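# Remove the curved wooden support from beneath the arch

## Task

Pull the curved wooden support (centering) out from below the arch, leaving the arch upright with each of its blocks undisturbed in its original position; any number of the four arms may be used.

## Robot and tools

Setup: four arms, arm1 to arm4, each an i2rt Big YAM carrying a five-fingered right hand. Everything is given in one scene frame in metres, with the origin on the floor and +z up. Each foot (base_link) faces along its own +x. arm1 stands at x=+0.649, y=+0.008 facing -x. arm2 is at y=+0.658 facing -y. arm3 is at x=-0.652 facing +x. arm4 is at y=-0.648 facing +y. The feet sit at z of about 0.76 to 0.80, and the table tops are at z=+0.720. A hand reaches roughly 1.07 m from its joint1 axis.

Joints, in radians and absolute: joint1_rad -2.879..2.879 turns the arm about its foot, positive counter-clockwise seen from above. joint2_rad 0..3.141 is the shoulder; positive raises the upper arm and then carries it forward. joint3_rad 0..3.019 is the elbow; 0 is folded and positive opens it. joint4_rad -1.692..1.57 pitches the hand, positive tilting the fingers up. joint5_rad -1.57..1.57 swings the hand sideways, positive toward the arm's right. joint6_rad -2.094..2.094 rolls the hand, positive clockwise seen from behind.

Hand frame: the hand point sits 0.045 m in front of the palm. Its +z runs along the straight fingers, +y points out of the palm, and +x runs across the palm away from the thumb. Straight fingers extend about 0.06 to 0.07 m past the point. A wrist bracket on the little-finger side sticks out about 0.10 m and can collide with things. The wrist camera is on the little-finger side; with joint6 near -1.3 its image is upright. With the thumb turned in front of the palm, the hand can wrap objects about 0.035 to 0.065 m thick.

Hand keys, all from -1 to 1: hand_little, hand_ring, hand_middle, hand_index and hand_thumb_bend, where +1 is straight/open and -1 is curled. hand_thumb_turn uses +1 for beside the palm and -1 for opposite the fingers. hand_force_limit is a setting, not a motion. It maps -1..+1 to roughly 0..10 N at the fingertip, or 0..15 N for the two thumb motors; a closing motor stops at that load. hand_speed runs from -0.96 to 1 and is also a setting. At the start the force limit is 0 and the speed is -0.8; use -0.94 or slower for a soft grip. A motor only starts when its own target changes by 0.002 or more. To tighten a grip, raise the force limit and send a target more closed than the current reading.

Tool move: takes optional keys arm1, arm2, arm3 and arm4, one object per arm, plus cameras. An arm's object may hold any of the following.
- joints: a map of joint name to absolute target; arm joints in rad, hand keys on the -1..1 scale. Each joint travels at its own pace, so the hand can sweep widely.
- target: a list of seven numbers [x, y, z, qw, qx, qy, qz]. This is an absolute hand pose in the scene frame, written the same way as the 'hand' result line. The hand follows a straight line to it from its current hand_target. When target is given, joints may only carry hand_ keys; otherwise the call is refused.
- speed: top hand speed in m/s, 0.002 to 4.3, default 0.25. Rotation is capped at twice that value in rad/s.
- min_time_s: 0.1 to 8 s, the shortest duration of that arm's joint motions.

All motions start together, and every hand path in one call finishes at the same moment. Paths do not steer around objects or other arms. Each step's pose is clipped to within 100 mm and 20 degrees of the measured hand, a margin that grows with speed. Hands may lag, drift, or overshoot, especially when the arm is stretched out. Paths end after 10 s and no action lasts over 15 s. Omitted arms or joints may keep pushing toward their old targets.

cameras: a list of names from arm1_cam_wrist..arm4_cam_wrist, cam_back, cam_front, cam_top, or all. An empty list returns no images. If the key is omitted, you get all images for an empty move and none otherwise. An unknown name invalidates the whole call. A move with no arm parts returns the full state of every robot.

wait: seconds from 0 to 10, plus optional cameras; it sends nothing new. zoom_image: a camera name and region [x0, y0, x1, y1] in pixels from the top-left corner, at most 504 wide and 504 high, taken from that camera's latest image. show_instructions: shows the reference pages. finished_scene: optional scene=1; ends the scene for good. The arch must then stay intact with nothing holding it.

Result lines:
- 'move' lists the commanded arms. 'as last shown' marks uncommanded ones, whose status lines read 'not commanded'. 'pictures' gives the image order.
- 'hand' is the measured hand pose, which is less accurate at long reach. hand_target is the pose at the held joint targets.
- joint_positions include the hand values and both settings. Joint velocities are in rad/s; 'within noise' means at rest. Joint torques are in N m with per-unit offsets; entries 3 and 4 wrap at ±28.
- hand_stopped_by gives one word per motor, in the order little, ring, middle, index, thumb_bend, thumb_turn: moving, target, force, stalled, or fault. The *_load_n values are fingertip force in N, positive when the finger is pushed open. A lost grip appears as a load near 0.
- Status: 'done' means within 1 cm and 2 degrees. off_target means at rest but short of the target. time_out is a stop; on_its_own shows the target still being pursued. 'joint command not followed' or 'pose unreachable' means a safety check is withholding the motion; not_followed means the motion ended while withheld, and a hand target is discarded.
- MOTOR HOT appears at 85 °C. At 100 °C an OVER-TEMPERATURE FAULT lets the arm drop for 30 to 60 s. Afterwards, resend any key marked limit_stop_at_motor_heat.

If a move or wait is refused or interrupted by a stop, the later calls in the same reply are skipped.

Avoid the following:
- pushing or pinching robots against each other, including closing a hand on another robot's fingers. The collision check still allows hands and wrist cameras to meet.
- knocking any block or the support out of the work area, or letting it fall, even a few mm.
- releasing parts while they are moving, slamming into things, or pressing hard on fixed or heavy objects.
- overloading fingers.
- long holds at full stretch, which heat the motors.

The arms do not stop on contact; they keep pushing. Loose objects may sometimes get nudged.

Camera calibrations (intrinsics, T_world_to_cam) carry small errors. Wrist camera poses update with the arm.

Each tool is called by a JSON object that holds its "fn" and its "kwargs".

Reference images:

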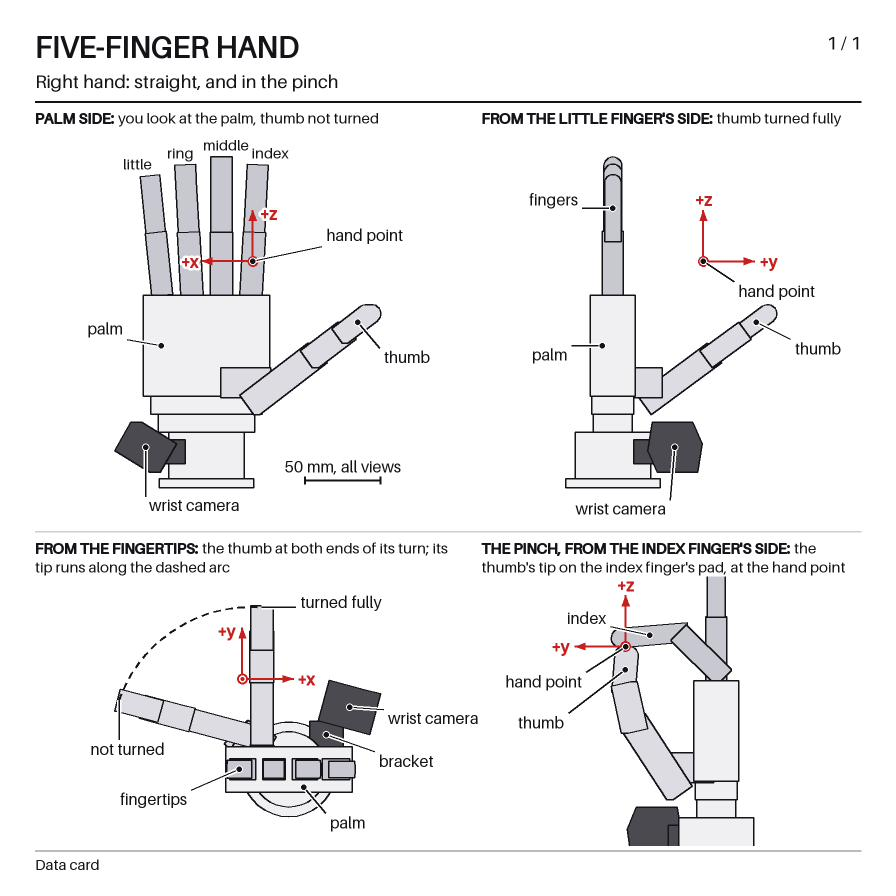

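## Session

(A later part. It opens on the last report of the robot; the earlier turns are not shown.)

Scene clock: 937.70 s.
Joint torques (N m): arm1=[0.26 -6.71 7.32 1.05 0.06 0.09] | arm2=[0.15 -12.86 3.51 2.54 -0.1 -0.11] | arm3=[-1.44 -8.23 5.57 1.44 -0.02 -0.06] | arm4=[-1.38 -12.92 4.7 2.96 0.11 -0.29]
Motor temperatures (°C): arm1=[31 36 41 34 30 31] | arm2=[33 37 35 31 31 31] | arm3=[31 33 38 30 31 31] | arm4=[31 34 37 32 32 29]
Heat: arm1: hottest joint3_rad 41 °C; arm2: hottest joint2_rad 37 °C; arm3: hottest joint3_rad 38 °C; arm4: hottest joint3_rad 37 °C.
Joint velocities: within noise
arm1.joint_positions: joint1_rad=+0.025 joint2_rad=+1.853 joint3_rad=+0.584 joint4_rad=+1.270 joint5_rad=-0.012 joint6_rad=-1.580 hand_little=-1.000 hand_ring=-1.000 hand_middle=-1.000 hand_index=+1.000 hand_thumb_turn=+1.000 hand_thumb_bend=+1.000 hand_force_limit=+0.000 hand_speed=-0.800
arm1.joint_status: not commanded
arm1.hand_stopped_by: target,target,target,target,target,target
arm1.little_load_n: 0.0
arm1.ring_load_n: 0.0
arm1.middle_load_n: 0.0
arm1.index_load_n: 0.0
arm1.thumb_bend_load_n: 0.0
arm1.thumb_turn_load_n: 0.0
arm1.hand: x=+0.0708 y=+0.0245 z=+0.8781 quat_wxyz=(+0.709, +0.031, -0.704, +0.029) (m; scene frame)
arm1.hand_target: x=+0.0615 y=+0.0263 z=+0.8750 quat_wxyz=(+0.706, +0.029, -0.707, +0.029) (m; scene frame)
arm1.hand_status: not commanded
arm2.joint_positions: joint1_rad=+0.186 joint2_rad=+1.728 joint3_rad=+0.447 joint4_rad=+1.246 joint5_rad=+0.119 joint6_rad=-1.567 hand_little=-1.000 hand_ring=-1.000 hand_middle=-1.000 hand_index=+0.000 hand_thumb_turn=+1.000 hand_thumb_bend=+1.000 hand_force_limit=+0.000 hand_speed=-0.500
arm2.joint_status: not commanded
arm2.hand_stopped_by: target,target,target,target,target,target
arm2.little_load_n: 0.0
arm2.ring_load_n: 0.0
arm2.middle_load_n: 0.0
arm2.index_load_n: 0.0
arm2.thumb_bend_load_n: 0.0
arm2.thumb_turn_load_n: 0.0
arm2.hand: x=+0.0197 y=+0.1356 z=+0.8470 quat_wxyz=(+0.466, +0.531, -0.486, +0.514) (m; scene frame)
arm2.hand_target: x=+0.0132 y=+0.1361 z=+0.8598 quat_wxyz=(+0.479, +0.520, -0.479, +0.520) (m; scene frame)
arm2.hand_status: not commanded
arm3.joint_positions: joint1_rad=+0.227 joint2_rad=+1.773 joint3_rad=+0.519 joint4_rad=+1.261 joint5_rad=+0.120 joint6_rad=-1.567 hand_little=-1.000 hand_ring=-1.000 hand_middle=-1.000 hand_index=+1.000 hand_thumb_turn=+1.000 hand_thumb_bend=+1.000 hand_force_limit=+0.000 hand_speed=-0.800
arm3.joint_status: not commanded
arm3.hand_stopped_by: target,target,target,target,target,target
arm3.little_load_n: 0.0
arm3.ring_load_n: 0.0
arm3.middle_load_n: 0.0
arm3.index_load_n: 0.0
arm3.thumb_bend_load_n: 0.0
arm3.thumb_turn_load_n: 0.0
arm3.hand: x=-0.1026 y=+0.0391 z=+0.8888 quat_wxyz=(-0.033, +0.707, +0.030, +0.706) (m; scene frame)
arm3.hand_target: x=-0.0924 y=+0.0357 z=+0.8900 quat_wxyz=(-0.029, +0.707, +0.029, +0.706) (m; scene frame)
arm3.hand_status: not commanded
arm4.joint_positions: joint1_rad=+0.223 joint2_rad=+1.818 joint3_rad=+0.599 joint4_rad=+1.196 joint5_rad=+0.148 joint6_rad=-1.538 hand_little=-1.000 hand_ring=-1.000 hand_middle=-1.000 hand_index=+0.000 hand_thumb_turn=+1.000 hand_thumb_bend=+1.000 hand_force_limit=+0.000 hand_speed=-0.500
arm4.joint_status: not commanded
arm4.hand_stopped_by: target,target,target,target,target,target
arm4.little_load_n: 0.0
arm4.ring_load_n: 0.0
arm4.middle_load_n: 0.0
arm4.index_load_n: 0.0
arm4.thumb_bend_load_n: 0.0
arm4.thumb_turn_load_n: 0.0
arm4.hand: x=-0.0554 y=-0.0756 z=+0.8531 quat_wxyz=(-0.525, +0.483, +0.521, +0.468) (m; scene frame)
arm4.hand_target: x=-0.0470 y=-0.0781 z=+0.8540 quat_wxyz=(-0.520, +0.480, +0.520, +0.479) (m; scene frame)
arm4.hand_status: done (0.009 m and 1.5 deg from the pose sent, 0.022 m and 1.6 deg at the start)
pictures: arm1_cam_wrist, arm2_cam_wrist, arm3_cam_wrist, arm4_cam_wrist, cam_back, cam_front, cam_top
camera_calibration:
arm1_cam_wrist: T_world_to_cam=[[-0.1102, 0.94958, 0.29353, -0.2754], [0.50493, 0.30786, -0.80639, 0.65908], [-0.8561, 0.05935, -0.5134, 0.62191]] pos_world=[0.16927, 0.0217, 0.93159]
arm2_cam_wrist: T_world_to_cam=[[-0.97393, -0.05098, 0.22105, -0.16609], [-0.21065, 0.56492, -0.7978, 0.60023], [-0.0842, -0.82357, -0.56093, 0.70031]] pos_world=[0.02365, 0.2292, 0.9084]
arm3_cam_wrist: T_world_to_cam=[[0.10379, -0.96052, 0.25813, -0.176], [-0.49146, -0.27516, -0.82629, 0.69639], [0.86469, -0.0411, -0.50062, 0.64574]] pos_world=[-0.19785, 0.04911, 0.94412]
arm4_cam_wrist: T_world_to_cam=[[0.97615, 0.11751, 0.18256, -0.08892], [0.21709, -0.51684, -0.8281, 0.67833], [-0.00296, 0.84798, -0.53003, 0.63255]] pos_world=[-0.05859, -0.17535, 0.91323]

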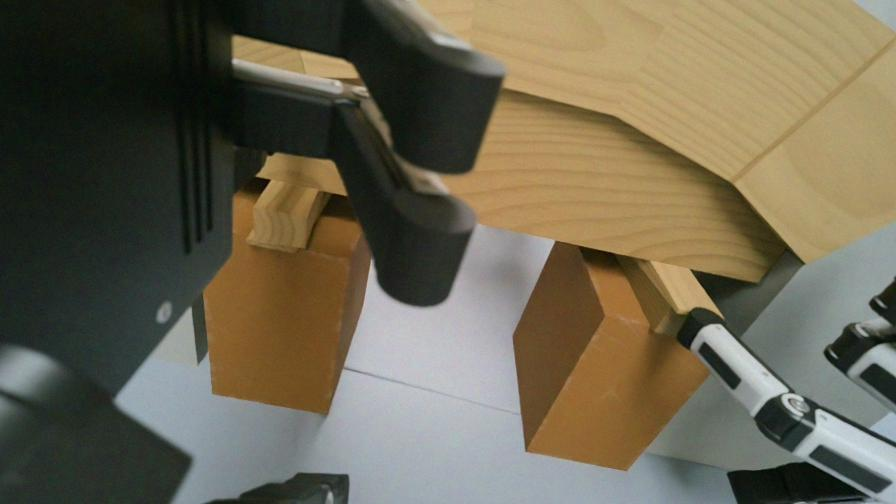

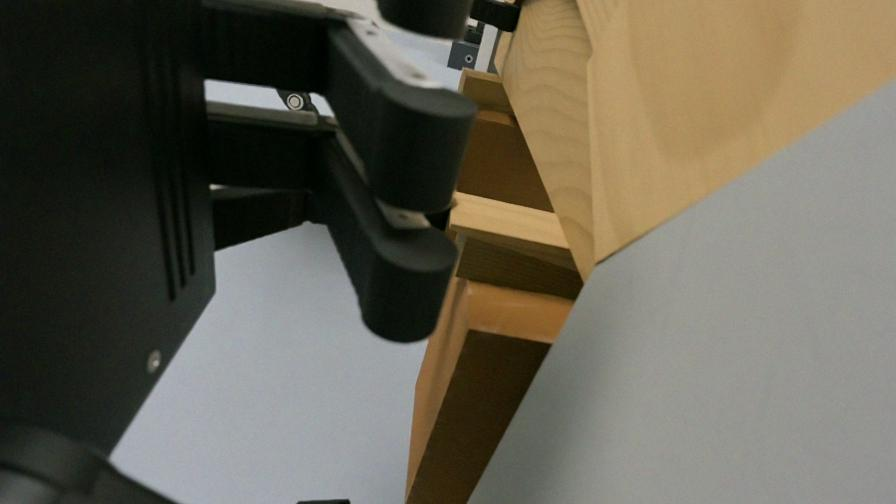

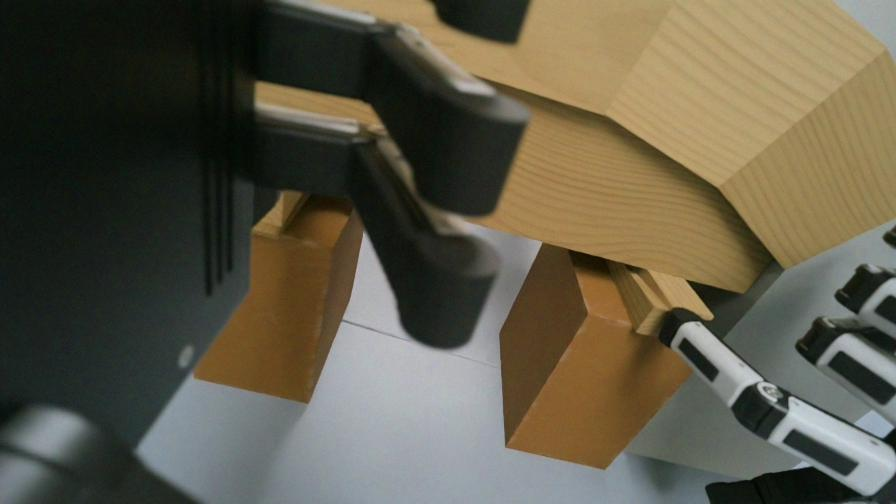

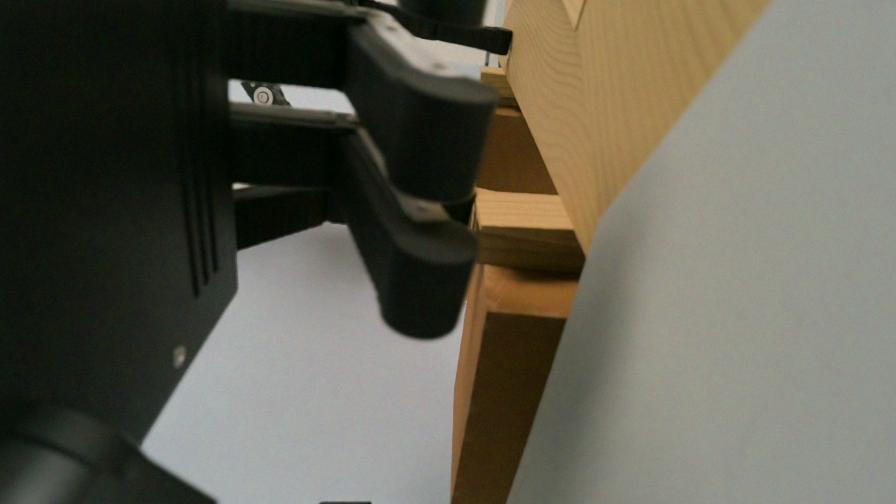

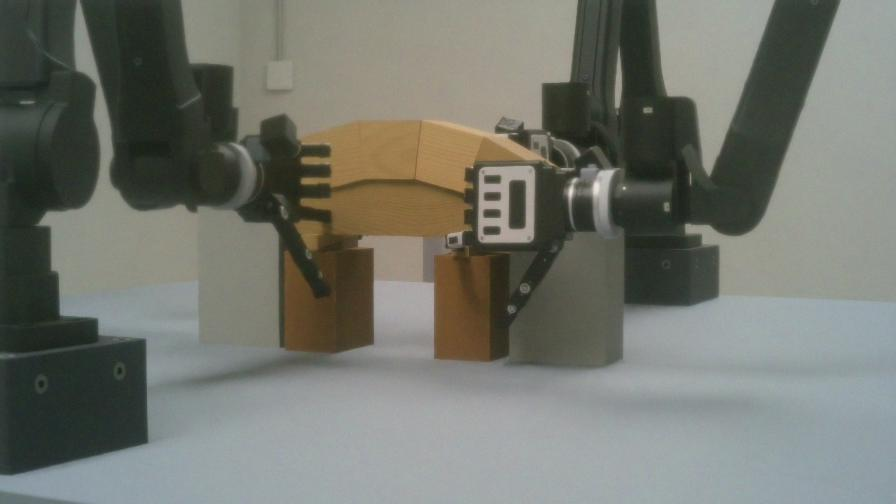

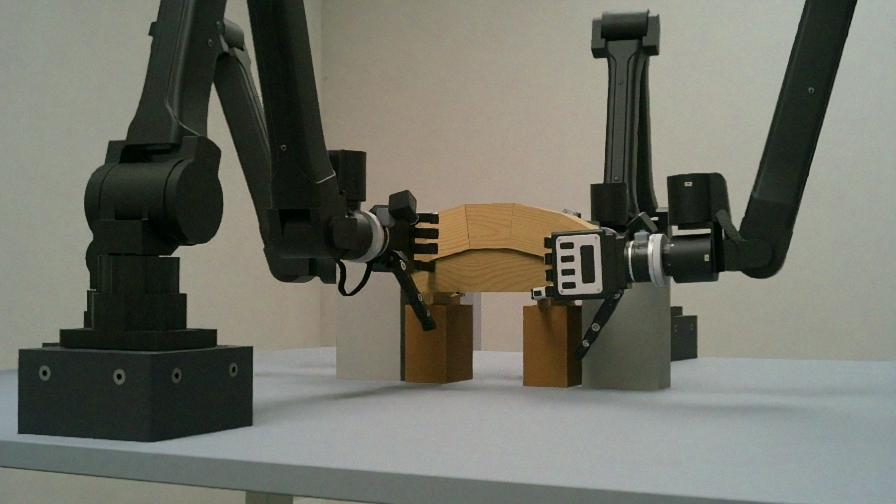

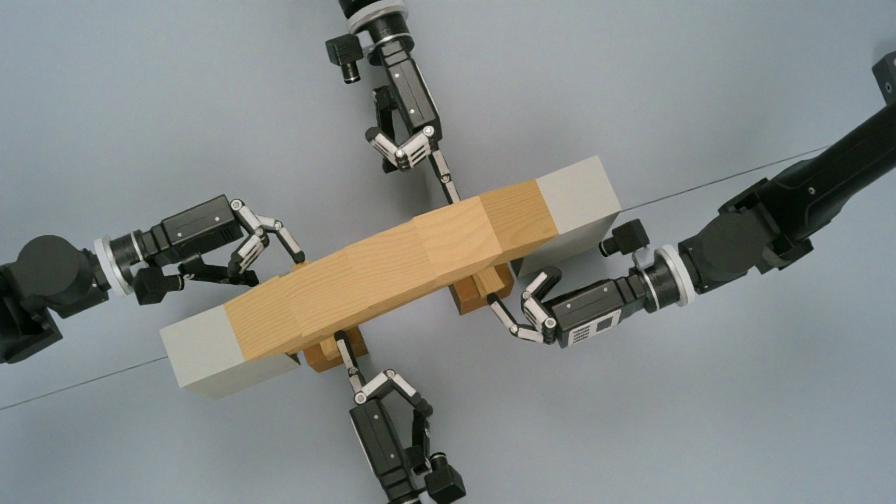

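{"fn": "zoom_image", "kwargs": {"camera": "arm1_cam_wrist", "region": [600, 90, 820, 280]}}

{"fn": "zoom_image", "kwargs": {"camera": "arm3_cam_wrist", "region": [590, 100, 810, 290]}}

{"fn": "zoom_image", "kwargs": {"camera": "cam_back", "region": [310, 100, 500, 270]}}

{"fn": "zoom_image", "kwargs": {"camera": "cam_front", "region": [410, 190, 600, 320]}}

Scaled by 2.291 from the camera's image (finer frame: 1280x720).

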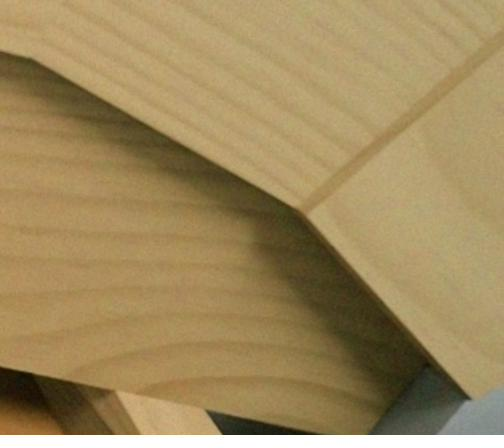

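Scaled by 2.291 from the camera's image (finer frame: 1280x720).

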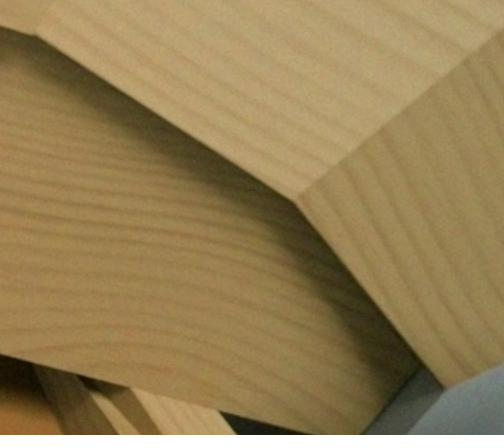

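Scaled by 2.653 from the camera's image (finer frame: 1280x720).

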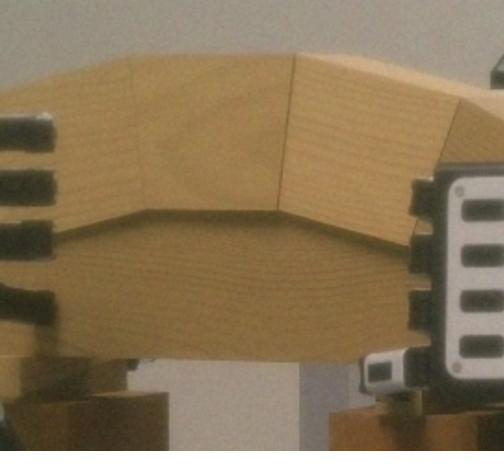

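Scaled by 2.653 from the camera's image (finer frame: 1280x720).

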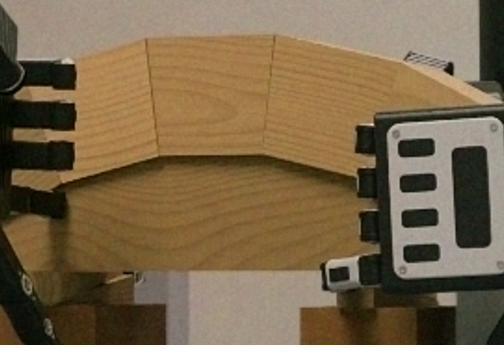

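{"fn": "zoom_image", "kwargs": {"camera": "arm2_cam_wrist", "region": [430, 160, 610, 310]}}

{"fn": "zoom_image", "kwargs": {"camera": "arm4_cam_wrist", "region": [450, 160, 630, 310]}}

{"fn": "zoom_image", "kwargs": {"camera": "arm1_cam_wrist", "region": [220, 150, 400, 290]}}

Scaled by 2.800 from the camera's image (finer frame: 1280x720).

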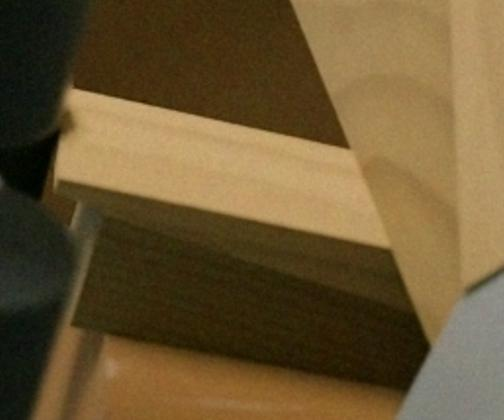

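Scaled by 2.800 from the camera's image (finer frame: 1280x720).

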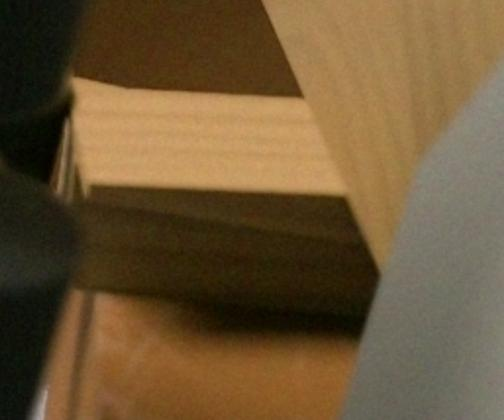

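Scaled by 2.800 from the camera's image (finer frame: 1280x720).

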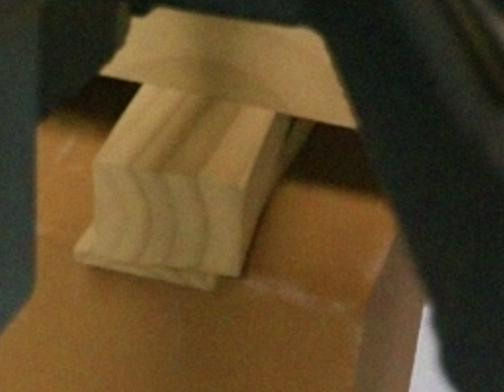

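{"fn": "move", "kwargs": {"arm1": {"target":[0.11,0.0303,0.878,0.7065,0.0287,-0.7065,0.0287],"speed":0.03}, "arm3": {"target":[-0.142,0.032,0.889,-0.0287,0.7065,0.0287,0.7065],"speed":0.03}, "arm4": {"target":[-0.11,-0.083,0.856,0.5199,-0.4793,-0.5199,-0.4793],"speed":0.03}, "arm2": {"target":[0.085,0.142,0.85,0.4793,0.5199,-0.4793,0.5199],"speed":0.03}, "cameras": ["cam_top","cam_back","cam_front"]}}

{"fn": "zoom_image", "kwargs": {"camera": "cam_top", "region": [260, 180, 440, 320]}}

{"fn": "zoom_image", "kwargs": {"camera": "cam_top", "region": [390, 160, 570, 320]}}

{"fn": "zoom_image", "kwargs": {"camera": "cam_back", "region": [270, 100, 550, 270]}}

{"fn": "zoom_image", "kwargs": {"camera": "cam_front", "region": [390, 180, 650, 320]}}

Scene clock: 1137.10 s.
Joint torques (N m): arm1=[-0.09 -8.59 3.78 3.08 0 0.04] | arm2=[1.9 -10.87 6.09 2.54 0.05 -0.1] | arm3=[0.09 -8.94 2.54 3.69 0.25 -0.06] | arm4=[0.32 -12.04 8.14 1.68 0.1 -0.24]
Motor temperatures (°C): arm1=[31 37 41 33 30 31] | arm2=[33 37 34 31 31 31] | arm3=[31 33 38 30 31 31] | arm4=[31 34 36 32 32 29]
Heat: arm1: hottest joint3_rad 41 °C; arm2: hottest joint2_rad 37 °C; arm3: hottest joint3_rad 38 °C; arm4: hottest joint3_rad 36 °C.
move: arm1 off_target; arm2 off_target; arm3 off_target; arm4 off_target
Joint velocities: within noise
arm1.joint_positions: joint1_rad=+0.025 joint2_rad=+1.821 joint3_rad=+0.479 joint4_rad=+1.293 joint5_rad=-0.012 joint6_rad=-1.580 hand_little=-1.000 hand_ring=-1.000 hand_middle=-1.000 hand_index=+1.000 hand_thumb_turn=+1.000 hand_thumb_bend=+1.000 hand_force_limit=+0.000 hand_speed=-0.800
arm1.joint_status: not commanded
arm1.hand_stopped_by: target,target,target,target,target,target
arm1.little_load_n: 0.0
arm1.ring_load_n: 0.0
arm1.middle_load_n: 0.0
arm1.index_load_n: -0.5
arm1.thumb_bend_load_n: 0.0
arm1.thumb_turn_load_n: 0.0
arm1.hand: x=+0.1104 y=+0.0274 z=+0.8624 quat_wxyz=(+0.691, +0.032, -0.722, +0.029)
arm1.hand_target: x=+0.1100 y=+0.0302 z=+0.8778 quat_wxyz=(+0.706, +0.029, -0.707, +0.029)
arm1.hand_status: off_target (0.016 m and 2.5 deg from the pose sent, 0.040 m and 0.5 deg at the start)
arm2.joint_positions: joint1_rad=+0.376 joint2_rad=+1.764 joint3_rad=+0.458 joint4_rad=+1.264 joint5_rad=+0.323 joint6_rad=-1.567 hand_little=-1.000 hand_ring=-1.000 hand_middle=-1.000 hand_index=+0.000 hand_thumb_turn=+1.000 hand_thumb_bend=+1.000 hand_force_limit=+0.000 hand_speed=-0.500
arm2.joint_status: not commanded
arm2.hand_stopped_by: target,target,target,target,target,target
arm2.little_load_n: 0.0
arm2.ring_load_n: 0.0
arm2.middle_load_n: 0.0
arm2.index_load_n: 0.0
arm2.thumb_bend_load_n: 0.0
arm2.thumb_turn_load_n: 0.0
arm2.hand: x=+0.0780 y=+0.1515 z=+0.8389 quat_wxyz=(+0.471, +0.531, -0.489, +0.507)
arm2.hand_target: x=+0.0849 y=+0.1425 z=+0.8500 quat_wxyz=(+0.479, +0.520, -0.480, +0.520)
arm2.hand_status: off_target (0.016 m and 2.4 deg from the pose sent, 0.066 m and 2.2 deg at the start)
arm3.joint_positions: joint1_rad=+0.227 joint2_rad=+1.741 joint3_rad=+0.418 joint4_rad=+1.294 joint5_rad=+0.133 joint6_rad=-1.567 hand_little=-1.000 hand_ring=-1.000 hand_middle=-1.000 hand_index=+1.000 hand_thumb_turn=+1.000 hand_thumb_bend=+1.000 hand_force_limit=+0.000 hand_speed=-0.800
arm3.joint_status: not commanded
arm3.hand_stopped_by: target,target,target,target,target,target
arm3.little_load_n: 0.0
arm3.ring_load_n: 0.0
arm3.middle_load_n: 0.0
arm3.index_load_n: 0.0
arm3.thumb_bend_load_n: 0.0
arm3.thumb_turn_load_n: 0.0
arm3.hand: x=-0.1407 y=+0.0286 z=+0.8765 quat_wxyz=(-0.026, +0.720, +0.028, +0.693)
arm3.hand_target: x=-0.1419 y=+0.0320 z=+0.8888 quat_wxyz=(-0.029, +0.707, +0.029, +0.706)
arm3.hand_status: off_target (0.013 m and 2.2 deg from the pose sent, 0.040 m and 0.5 deg at the start)
arm4.joint_positions: joint1_rad=+0.361 joint2_rad=+1.818 joint3_rad=+0.599 joint4_rad=+1.196 joint5_rad=+0.307 joint6_rad=-1.538 hand_little=-1.000 hand_ring=-1.000 hand_middle=-1.000 hand_index=+0.000 hand_thumb_turn=+1.000 hand_thumb_bend=+1.000 hand_force_limit=+0.000 hand_speed=-0.500
arm4.joint_status: not commanded
arm4.hand_stopped_by: target,target,target,target,target,target
arm4.little_load_n: 0.0
arm4.ring_load_n: 0.0
arm4.middle_load_n: 0.0
arm4.index_load_n: 0.0
arm4.thumb_bend_load_n: 0.0
arm4.thumb_turn_load_n: 0.0
arm4.hand: x=-0.1018 y=-0.0927 z=+0.8528 quat_wxyz=(-0.520, +0.487, +0.516, +0.475)
arm4.hand_target: x=-0.1100 y=-0.0835 z=+0.8561 quat_wxyz=(-0.520, +0.479, +0.520, +0.479)
arm4.hand_status: off_target (0.013 m and 1.2 deg from the pose sent, 0.055 m and 1.5 deg at the start)
pictures: cam_back, cam_front, cam_top

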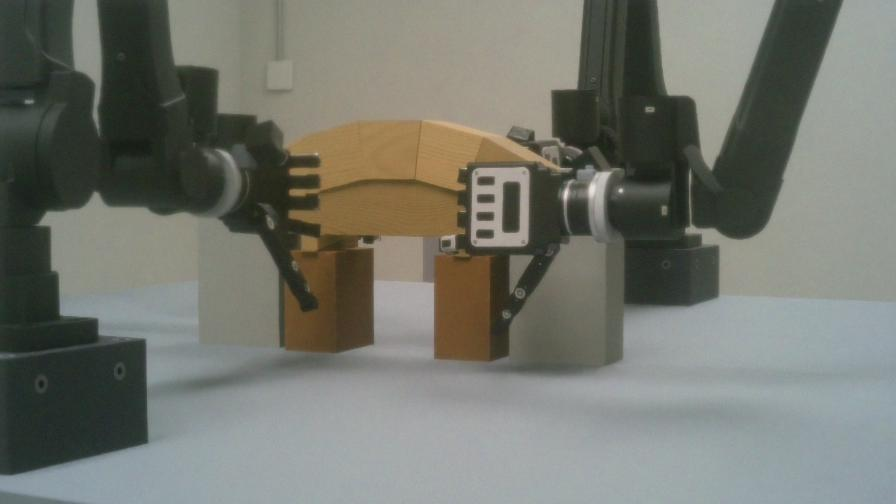

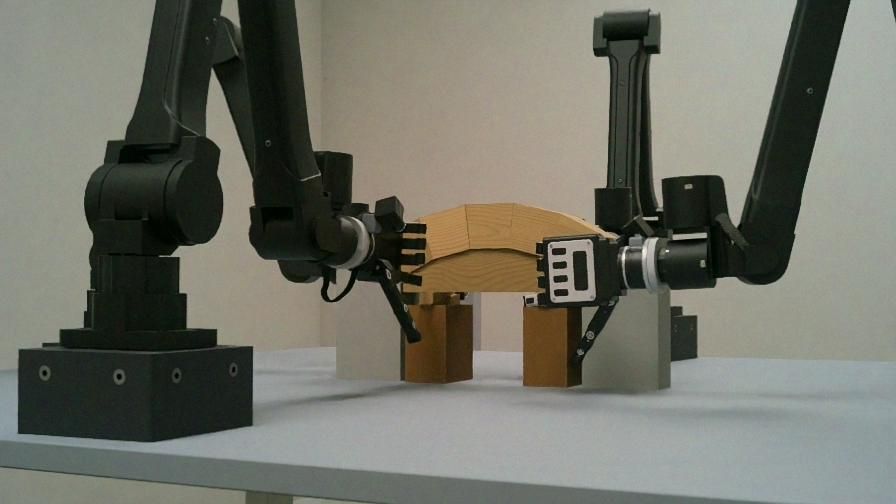

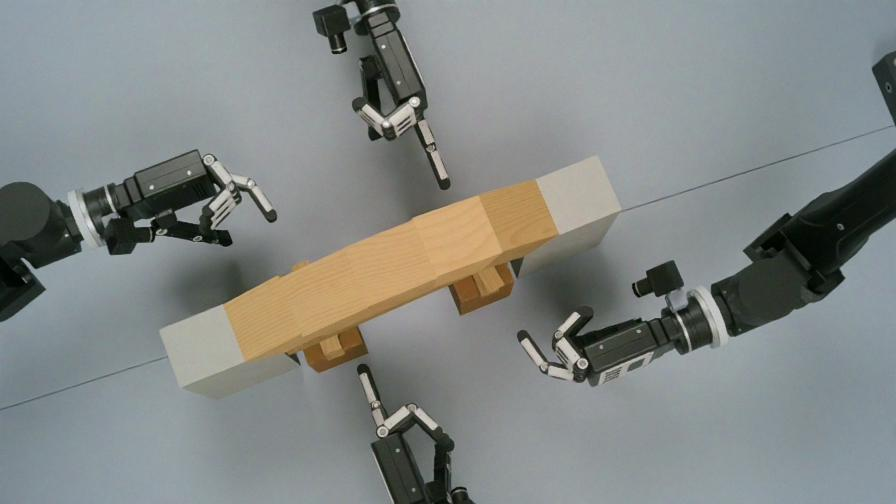

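Scaled by 2.800 from the camera's image (finer frame: 1280x720).

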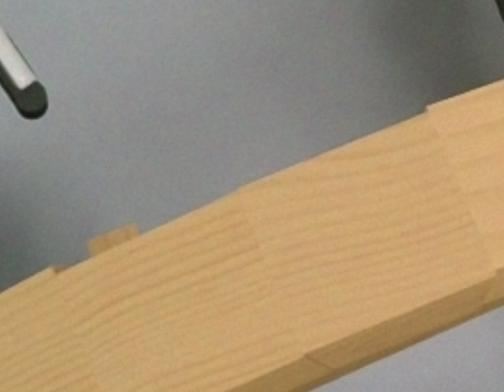

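Scaled by 2.800 from the camera's image (finer frame: 1280x720).

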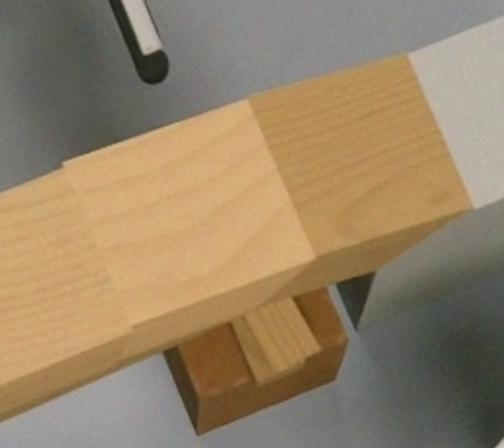

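Scaled by 1.800 from the camera's image (finer frame: 1280x720).

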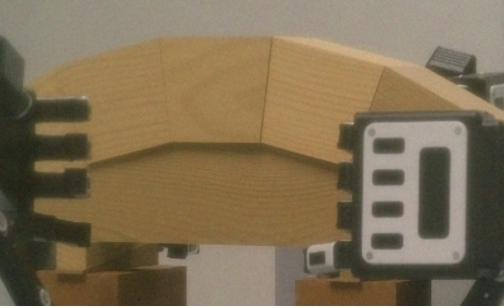

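Scaled by 1.938 from the camera's image (finer frame: 1280x720).

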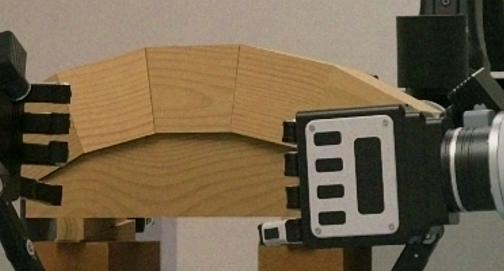

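{"fn": "zoom_image", "kwargs": {"camera": "cam_front", "region": [395, 270, 485, 330]}}

{"fn": "move", "kwargs": {"arm1": {"target":[0.36,0.03,0.96,0.7065,0.0287,-0.7065,0.0287],"speed":0.15}, "arm2": {"target":[0.125,0.142,0.85,0.4793,0.5199,-0.4793,0.5199],"speed":0.08}, "cameras": ["cam_front","arm1_cam_wrist"]}}

{"fn": "zoom_image", "kwargs": {"camera": "cam_front", "region": [350, 180, 620, 390]}}

Scaled by 5.600 from the camera's image (finer frame: 1280x720).

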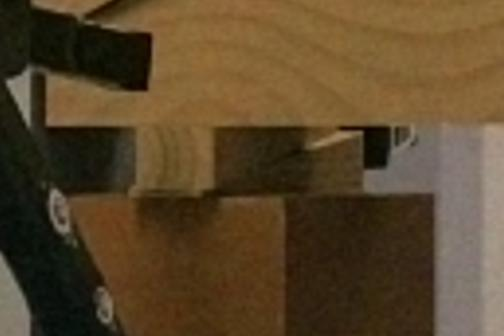

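Scene clock: 1164.57 s.
Joint torques (N m): arm1=[0.26 0.15 7.83 2.41 -0.09 0.03] | arm2=[1.96 -11.4 6.31 1.54 0.04 -0.11] | arm3=[-0.03 -8.94 2.55 3.64 0.22 -0.06] | arm4=[0.73 -11.99 8.14 1.7 0.09 -0.26]
Motor temperatures (°C): arm1=[31 37 40 34 30 31] | arm2=[33 37 35 31 31 31] | arm3=[31 33 37 30 31 31] | arm4=[31 34 38 32 32 29]
Heat: arm1: hottest joint3_rad 40 °C; arm2: hottest joint2_rad 37 °C; arm3: hottest joint3_rad 37 °C; arm4: hottest joint3_rad 38 °C.
move: arm1 not_followed; arm2 off_target
Joint velocities: within noise
arm1.joint_positions: joint1_rad=+0.090 joint2_rad=+1.060 joint3_rad=+0.003 joint4_rad=+1.071 joint5_rad=+0.066 joint6_rad=-1.580 hand_little=-1.000 hand_ring=-1.000 hand_middle=-1.000 hand_index=+1.000 hand_thumb_turn=+1.000 hand_thumb_bend=+1.000 hand_force_limit=+0.000 hand_speed=-0.800
arm1.joint_status: not commanded
arm1.hand_stopped_by: target,target,target,target,target,target
arm1.little_load_n: 0.0
arm1.ring_load_n: 0.0
arm1.middle_load_n: 0.0
arm1.index_load_n: 0.0
arm1.thumb_bend_load_n: 0.0
arm1.thumb_turn_load_n: 0.0
arm1.on_its_own: joint1_rad is held at +0.086, not at its first target +0.019; joint2_rad is held at +1.064, not at its first target +1.804; joint3_rad is held at +0.015, not at its first target +0.476; joint4_rad is held at +1.089, not at its first target +1.323; joint5_rad is held at +0.063, not at its first target -0.014
arm1.hand: x=+0.2944 y=+0.0337 z=+0.9312 quat_wxyz=(+0.713, +0.026, -0.700, +0.025)
arm1.hand_target: x=+0.2895 y=+0.0338 z=+0.9400 quat_wxyz=(+0.722, +0.025, -0.691, +0.026)
arm1.hand_status: not_followed (0.072 m and 1.2 deg from the pose sent, 0.268 m and 2.5 deg at the start)
arm2.joint_positions: joint1_rad=+0.478 joint2_rad=+1.786 joint3_rad=+0.507 joint4_rad=+1.264 joint5_rad=+0.425 joint6_rad=-1.567 hand_little=-1.000 hand_ring=-1.000 hand_middle=-1.000 hand_index=+0.000 hand_thumb_turn=+1.000 hand_thumb_bend=+1.000 hand_force_limit=+0.000 hand_speed=-0.500
arm2.joint_status: not commanded
arm2.hand_stopped_by: target,target,target,target,target,target
arm2.little_load_n: 0.0
arm2.ring_load_n: 0.0
arm2.middle_load_n: 0.0
arm2.index_load_n: 0.0
arm2.thumb_bend_load_n: 0.0
arm2.thumb_turn_load_n: 0.0
arm2.hand: x=+0.1174 y=+0.1499 z=+0.8453 quat_wxyz=(+0.476, +0.523, -0.485, +0.515)
arm2.hand_target: x=+0.1249 y=+0.1424 z=+0.8501 quat_wxyz=(+0.479, +0.520, -0.479, +0.520)
arm2.hand_status: off_target (0.012 m and 1.0 deg from the pose sent, 0.049 m and 2.4 deg at the start)
arm3, arm4: as last shown
arm3.little_load_n: 0.5
pictures: arm1_cam_wrist, cam_front
pose unreachable (arm1 arm): on one or more control steps of this call this arm could not follow its commanded pose, so it was not sent that pose on those steps. On the call's last step it was still not sent that pose. It may still have moved: this result reports where it is.
cause: moving toward the commanded pose would bring two parts of the arm too close to each other.
arm1_cam_wrist: T_world_to_cam=[[-0.09382, 0.95154, 0.29288, -0.2793], [0.49895, 0.29951, -0.81323, 0.59459], [-0.86154, 0.06983, -0.50287, 0.83138]] pos_world=[0.39339, 0.02962, 0.98341]

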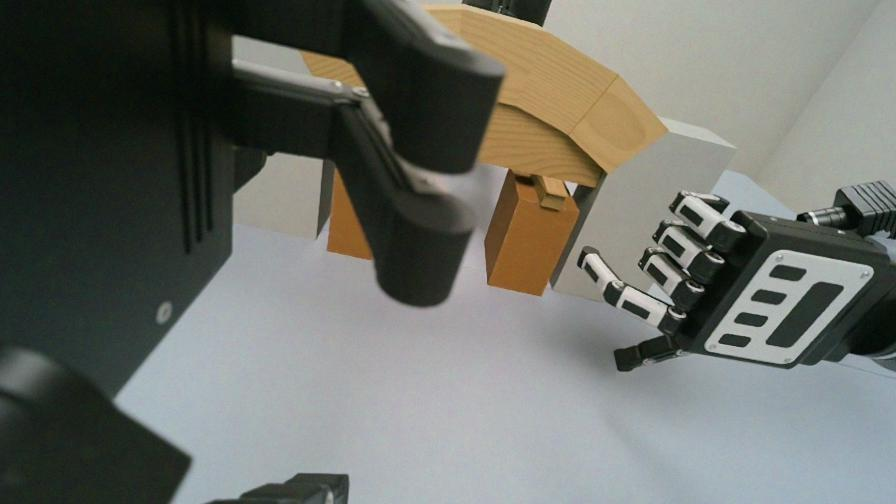

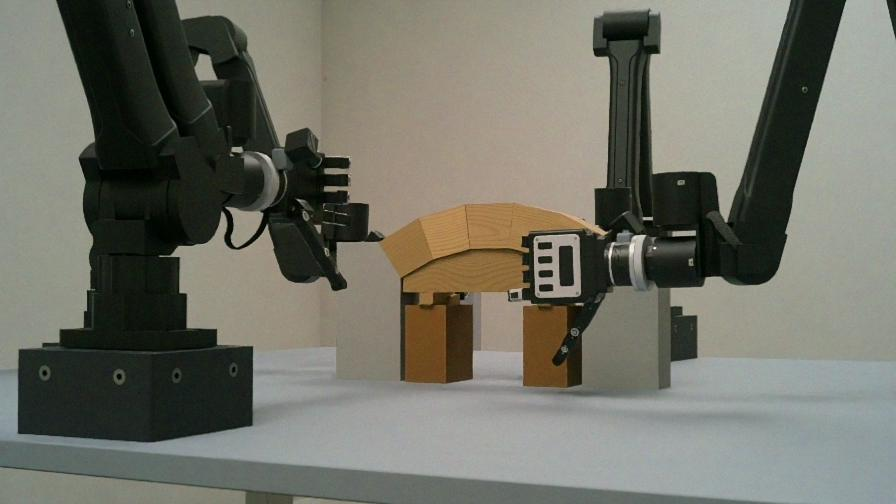

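Scaled by 1.867 from the camera's image (finer frame: 1280x720).

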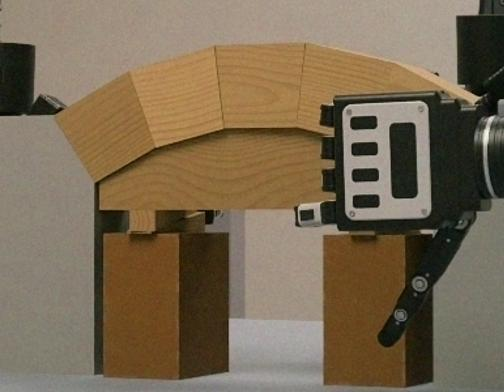

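{"fn": "move", "kwargs": {"arm2": {"joints":{"hand_index":0.2,"hand_thumb_turn":-0.8,"hand_thumb_bend":0.2}}, "cameras": []}}

{"fn": "move", "kwargs": {"arm2": {"target":[0.125,-0.04,0.846,0.4793,0.5199,-0.4793,0.5199],"speed":0.1}, "cameras": ["cam_top","cam_front","arm1_cam_wrist","arm2_cam_wrist"]}}

{"fn": "zoom_image", "kwargs": {"camera": "cam_front", "region": [370, 220, 520, 350]}}

{"fn": "zoom_image", "kwargs": {"camera": "cam_top", "region": [380, 80, 600, 260]}}

{"fn": "zoom_image", "kwargs": {"camera": "arm1_cam_wrist", "region": [200, 120, 500, 320]}}

Scene clock: 1179.60 s.
Joint torques (N m): arm1=[0.79 0.26 7.66 2.62 -0.09 0] | arm2=[1.96 -11.52 6.3 1.52 0.05 -0.11] | arm3=[0.09 -8.53 2.55 3.69 0.23 -0.06] | arm4=[0.38 -11.81 8.18 1.68 0.09 -0.25]
Motor temperatures (°C): arm1=[31 37 41 34 30 31] | arm2=[33 38 35 31 31 31] | arm3=[31 33 36 31 31 31] | arm4=[31 34 38 32 32 29]
Heat: arm1: hottest joint3_rad 41 °C; arm2: hottest joint2_rad 38 °C; arm3: hottest joint3_rad 36 °C; arm4: hottest joint3_rad 38 °C.
move: arm2 done
Joint velocities: within noise
arm1, arm3, arm4: as last shown
arm1.on_its_own: joint1_rad is held at +0.086, not at its first target +0.019; joint2_rad is held at +1.064, not at its first target +1.804; joint3_rad is held at +0.015, not at its first target +0.476; joint4_rad is held at +1.089, not at its first target +1.323; joint5_rad is held at +0.063, not at its first target -0.014
arm2.joint_positions: joint1_rad=+0.478 joint2_rad=+1.786 joint3_rad=+0.507 joint4_rad=+1.264 joint5_rad=+0.425 joint6_rad=-1.567 hand_little=-1.000 hand_ring=-1.000 hand_middle=-1.000 hand_index=+0.200 hand_thumb_turn=-0.799 hand_thumb_bend=+0.200 hand_force_limit=+0.000 hand_speed=-0.500
arm2.joint_status: all done
arm2.hand_stopped_by: target,target,target,target,target,target
arm2.little_load_n: 0.0
arm2.ring_load_n: 0.0
arm2.middle_load_n: 0.0
arm2.index_load_n: 0.0
arm2.thumb_bend_load_n: 1.5
arm2.thumb_turn_load_n: 5.5
arm2.hand: x=+0.1174 y=+0.1499 z=+0.8453 quat_wxyz=(+0.476, +0.523, -0.485, +0.515)
arm2.hand_target: x=+0.1249 y=+0.1424 z=+0.8501 quat_wxyz=(+0.479, +0.520, -0.479, +0.520)
arm2.hand_status: not commanded
arm3.little_load_n: 0.0
arm3.ring_load_n: 0.5
arm3.thumb_turn_load_n: -0.5

Scene clock: 1182.13 s.
Joint torques (N m): arm1=[0.26 0.21 7.8 2.44 -0.11 0.03] | arm2=[0.62 -17.73 9.03 0.91 -0.22 -0.11] | arm3=[0.32 -8.7 2.45 3.62 0.23 -0.08] | arm4=[0.91 -11.75 8.18 1.66 0.09 -0.26]
Motor temperatures (°C): arm1=[31 36 41 34 30 31] | arm2=[33 38 35 31 31 31] | arm3=[31 33 36 31 31 31] | arm4=[31 34 38 32 32 29]
Heat: arm1: hottest joint3_rad 41 °C; arm2: hottest joint2_rad 38 °C; arm3: hottest joint3_rad 36 °C; arm4: hottest joint3_rad 38 °C.
move: arm2 off_target
Joint velocities: within noise
arm1, arm3, arm4: as last shown
arm1.middle_load_n: 0.5
arm1.on_its_own: joint1_rad is held at +0.086, not at its first target +0.019; joint2_rad is held at +1.064, not at its first target +1.804; joint3_rad is held at +0.015, not at its first target +0.476; joint4_rad is held at +1.089, not at its first target +1.323; joint5_rad is held at +0.063, not at its first target -0.014
arm2.joint_positions: joint1_rad=+0.323 joint2_rad=+2.019 joint3_rad=+0.988 joint4_rad=+1.027 joint5_rad=+0.263 joint6_rad=-1.567 hand_little=-1.000 hand_ring=-1.000 hand_middle=-1.000 hand_index=+0.200 hand_thumb_turn=-0.799 hand_thumb_bend=+0.200 hand_force_limit=+0.000 hand_speed=-0.500
arm2.joint_status: not commanded
arm2.hand_stopped_by: target,target,target,target,target,target
arm2.little_load_n: 0.0
arm2.ring_load_n: 0.0
arm2.middle_load_n: 0.0
arm2.index_load_n: 0.0
arm2.thumb_bend_load_n: 1.0
arm2.thumb_turn_load_n: 5.5
arm2.hand: x=+0.1256 y=-0.0280 z=+0.8420 quat_wxyz=(+0.475, +0.521, -0.482, +0.521)
arm2.hand_target: x=+0.1248 y=-0.0395 z=+0.8462 quat_wxyz=(+0.479, +0.520, -0.479, +0.520)
arm2.hand_status: off_target (0.013 m and 0.6 deg from the pose sent, 0.190 m and 1.0 deg at the start)
arm3.ring_load_n: 0.0
arm3.thumb_turn_load_n: 0.0
arm4.ring_load_n: -0.5
pictures: arm1_cam_wrist, arm2_cam_wrist, cam_front, cam_top
arm1_cam_wrist: T_world_to_cam=[[-0.09382, 0.95154, 0.29288, -0.2793], [0.49895, 0.29951, -0.81323, 0.59459], [-0.86154, 0.06983, -0.50287, 0.83138]] pos_world=[0.39339, 0.02962, 0.98341]
arm2_cam_wrist: T_world_to_cam=[[-0.97554, -0.0371, 0.21668, -0.06586], [-0.20181, 0.54197, -0.81581, 0.72428], [-0.08717, -0.83958, -0.5362, 0.5508]] pos_world=[0.12994, 0.06745, 0.90048]

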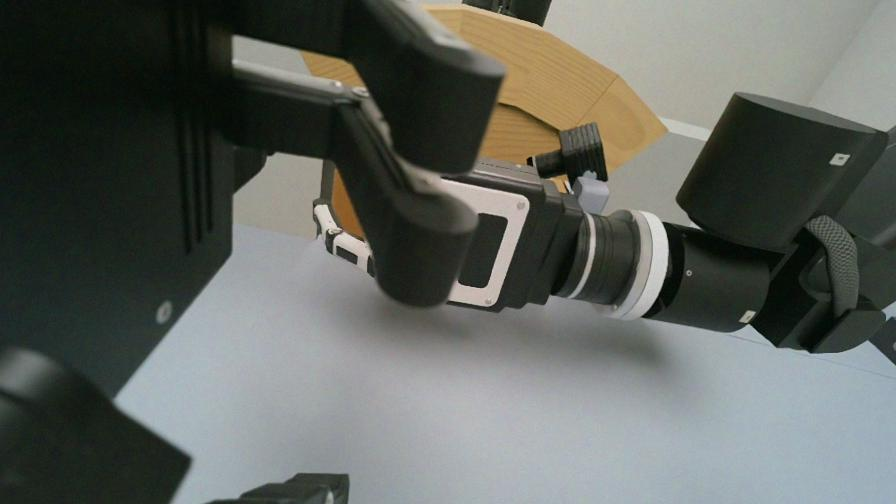

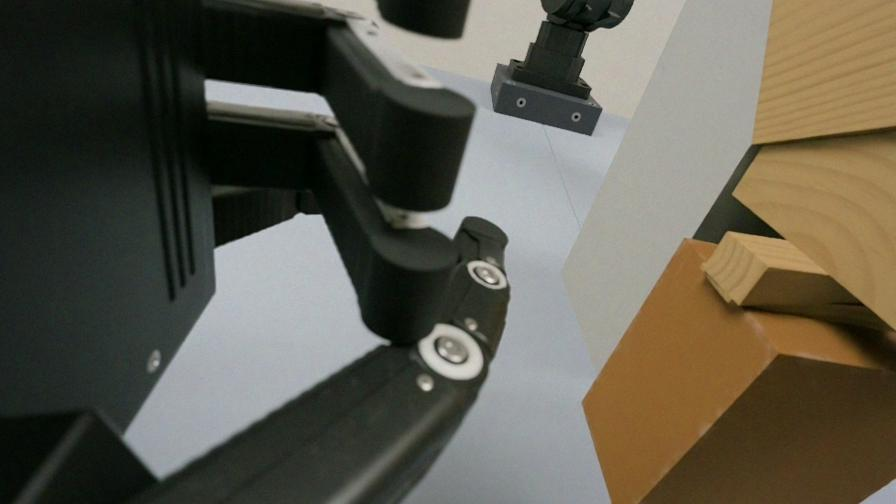

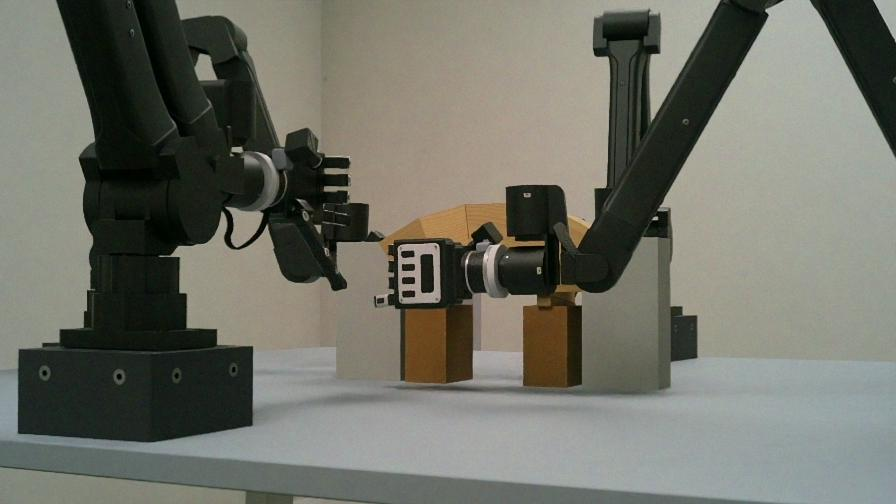

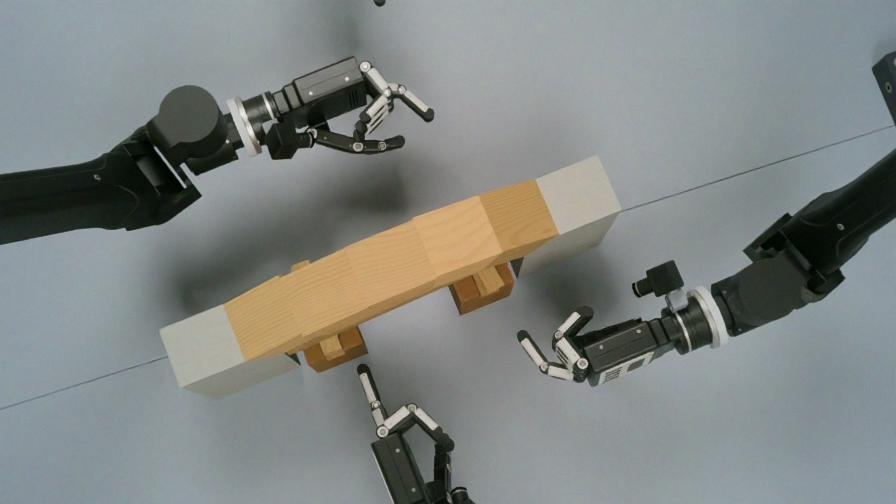

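Scaled by 3.360 from the camera's image (finer frame: 1280x720).

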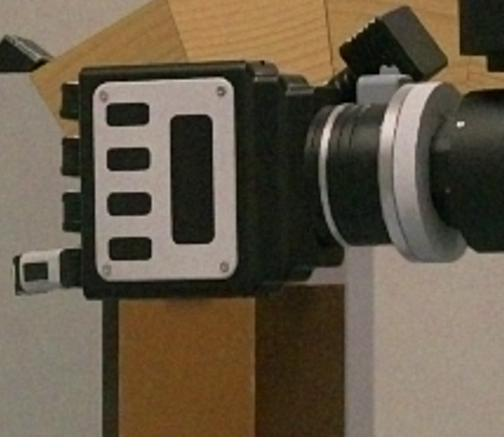

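Scaled by 2.291 from the camera's image (finer frame: 1280x720).

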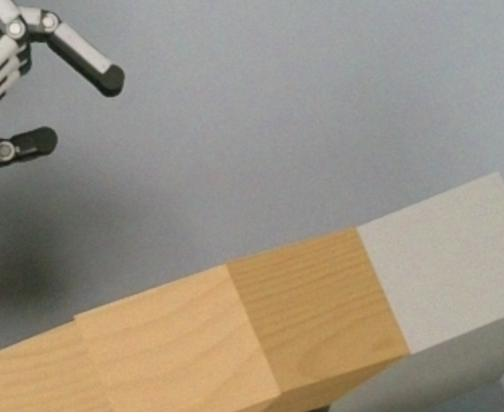

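Scaled by 1.680 from the camera's image (finer frame: 1280x720).

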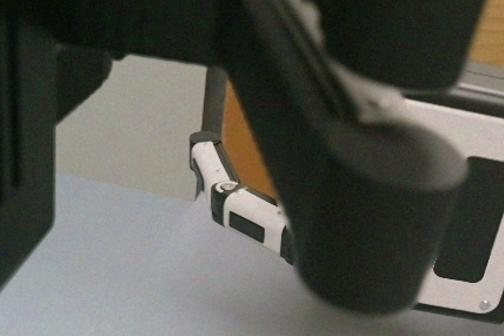

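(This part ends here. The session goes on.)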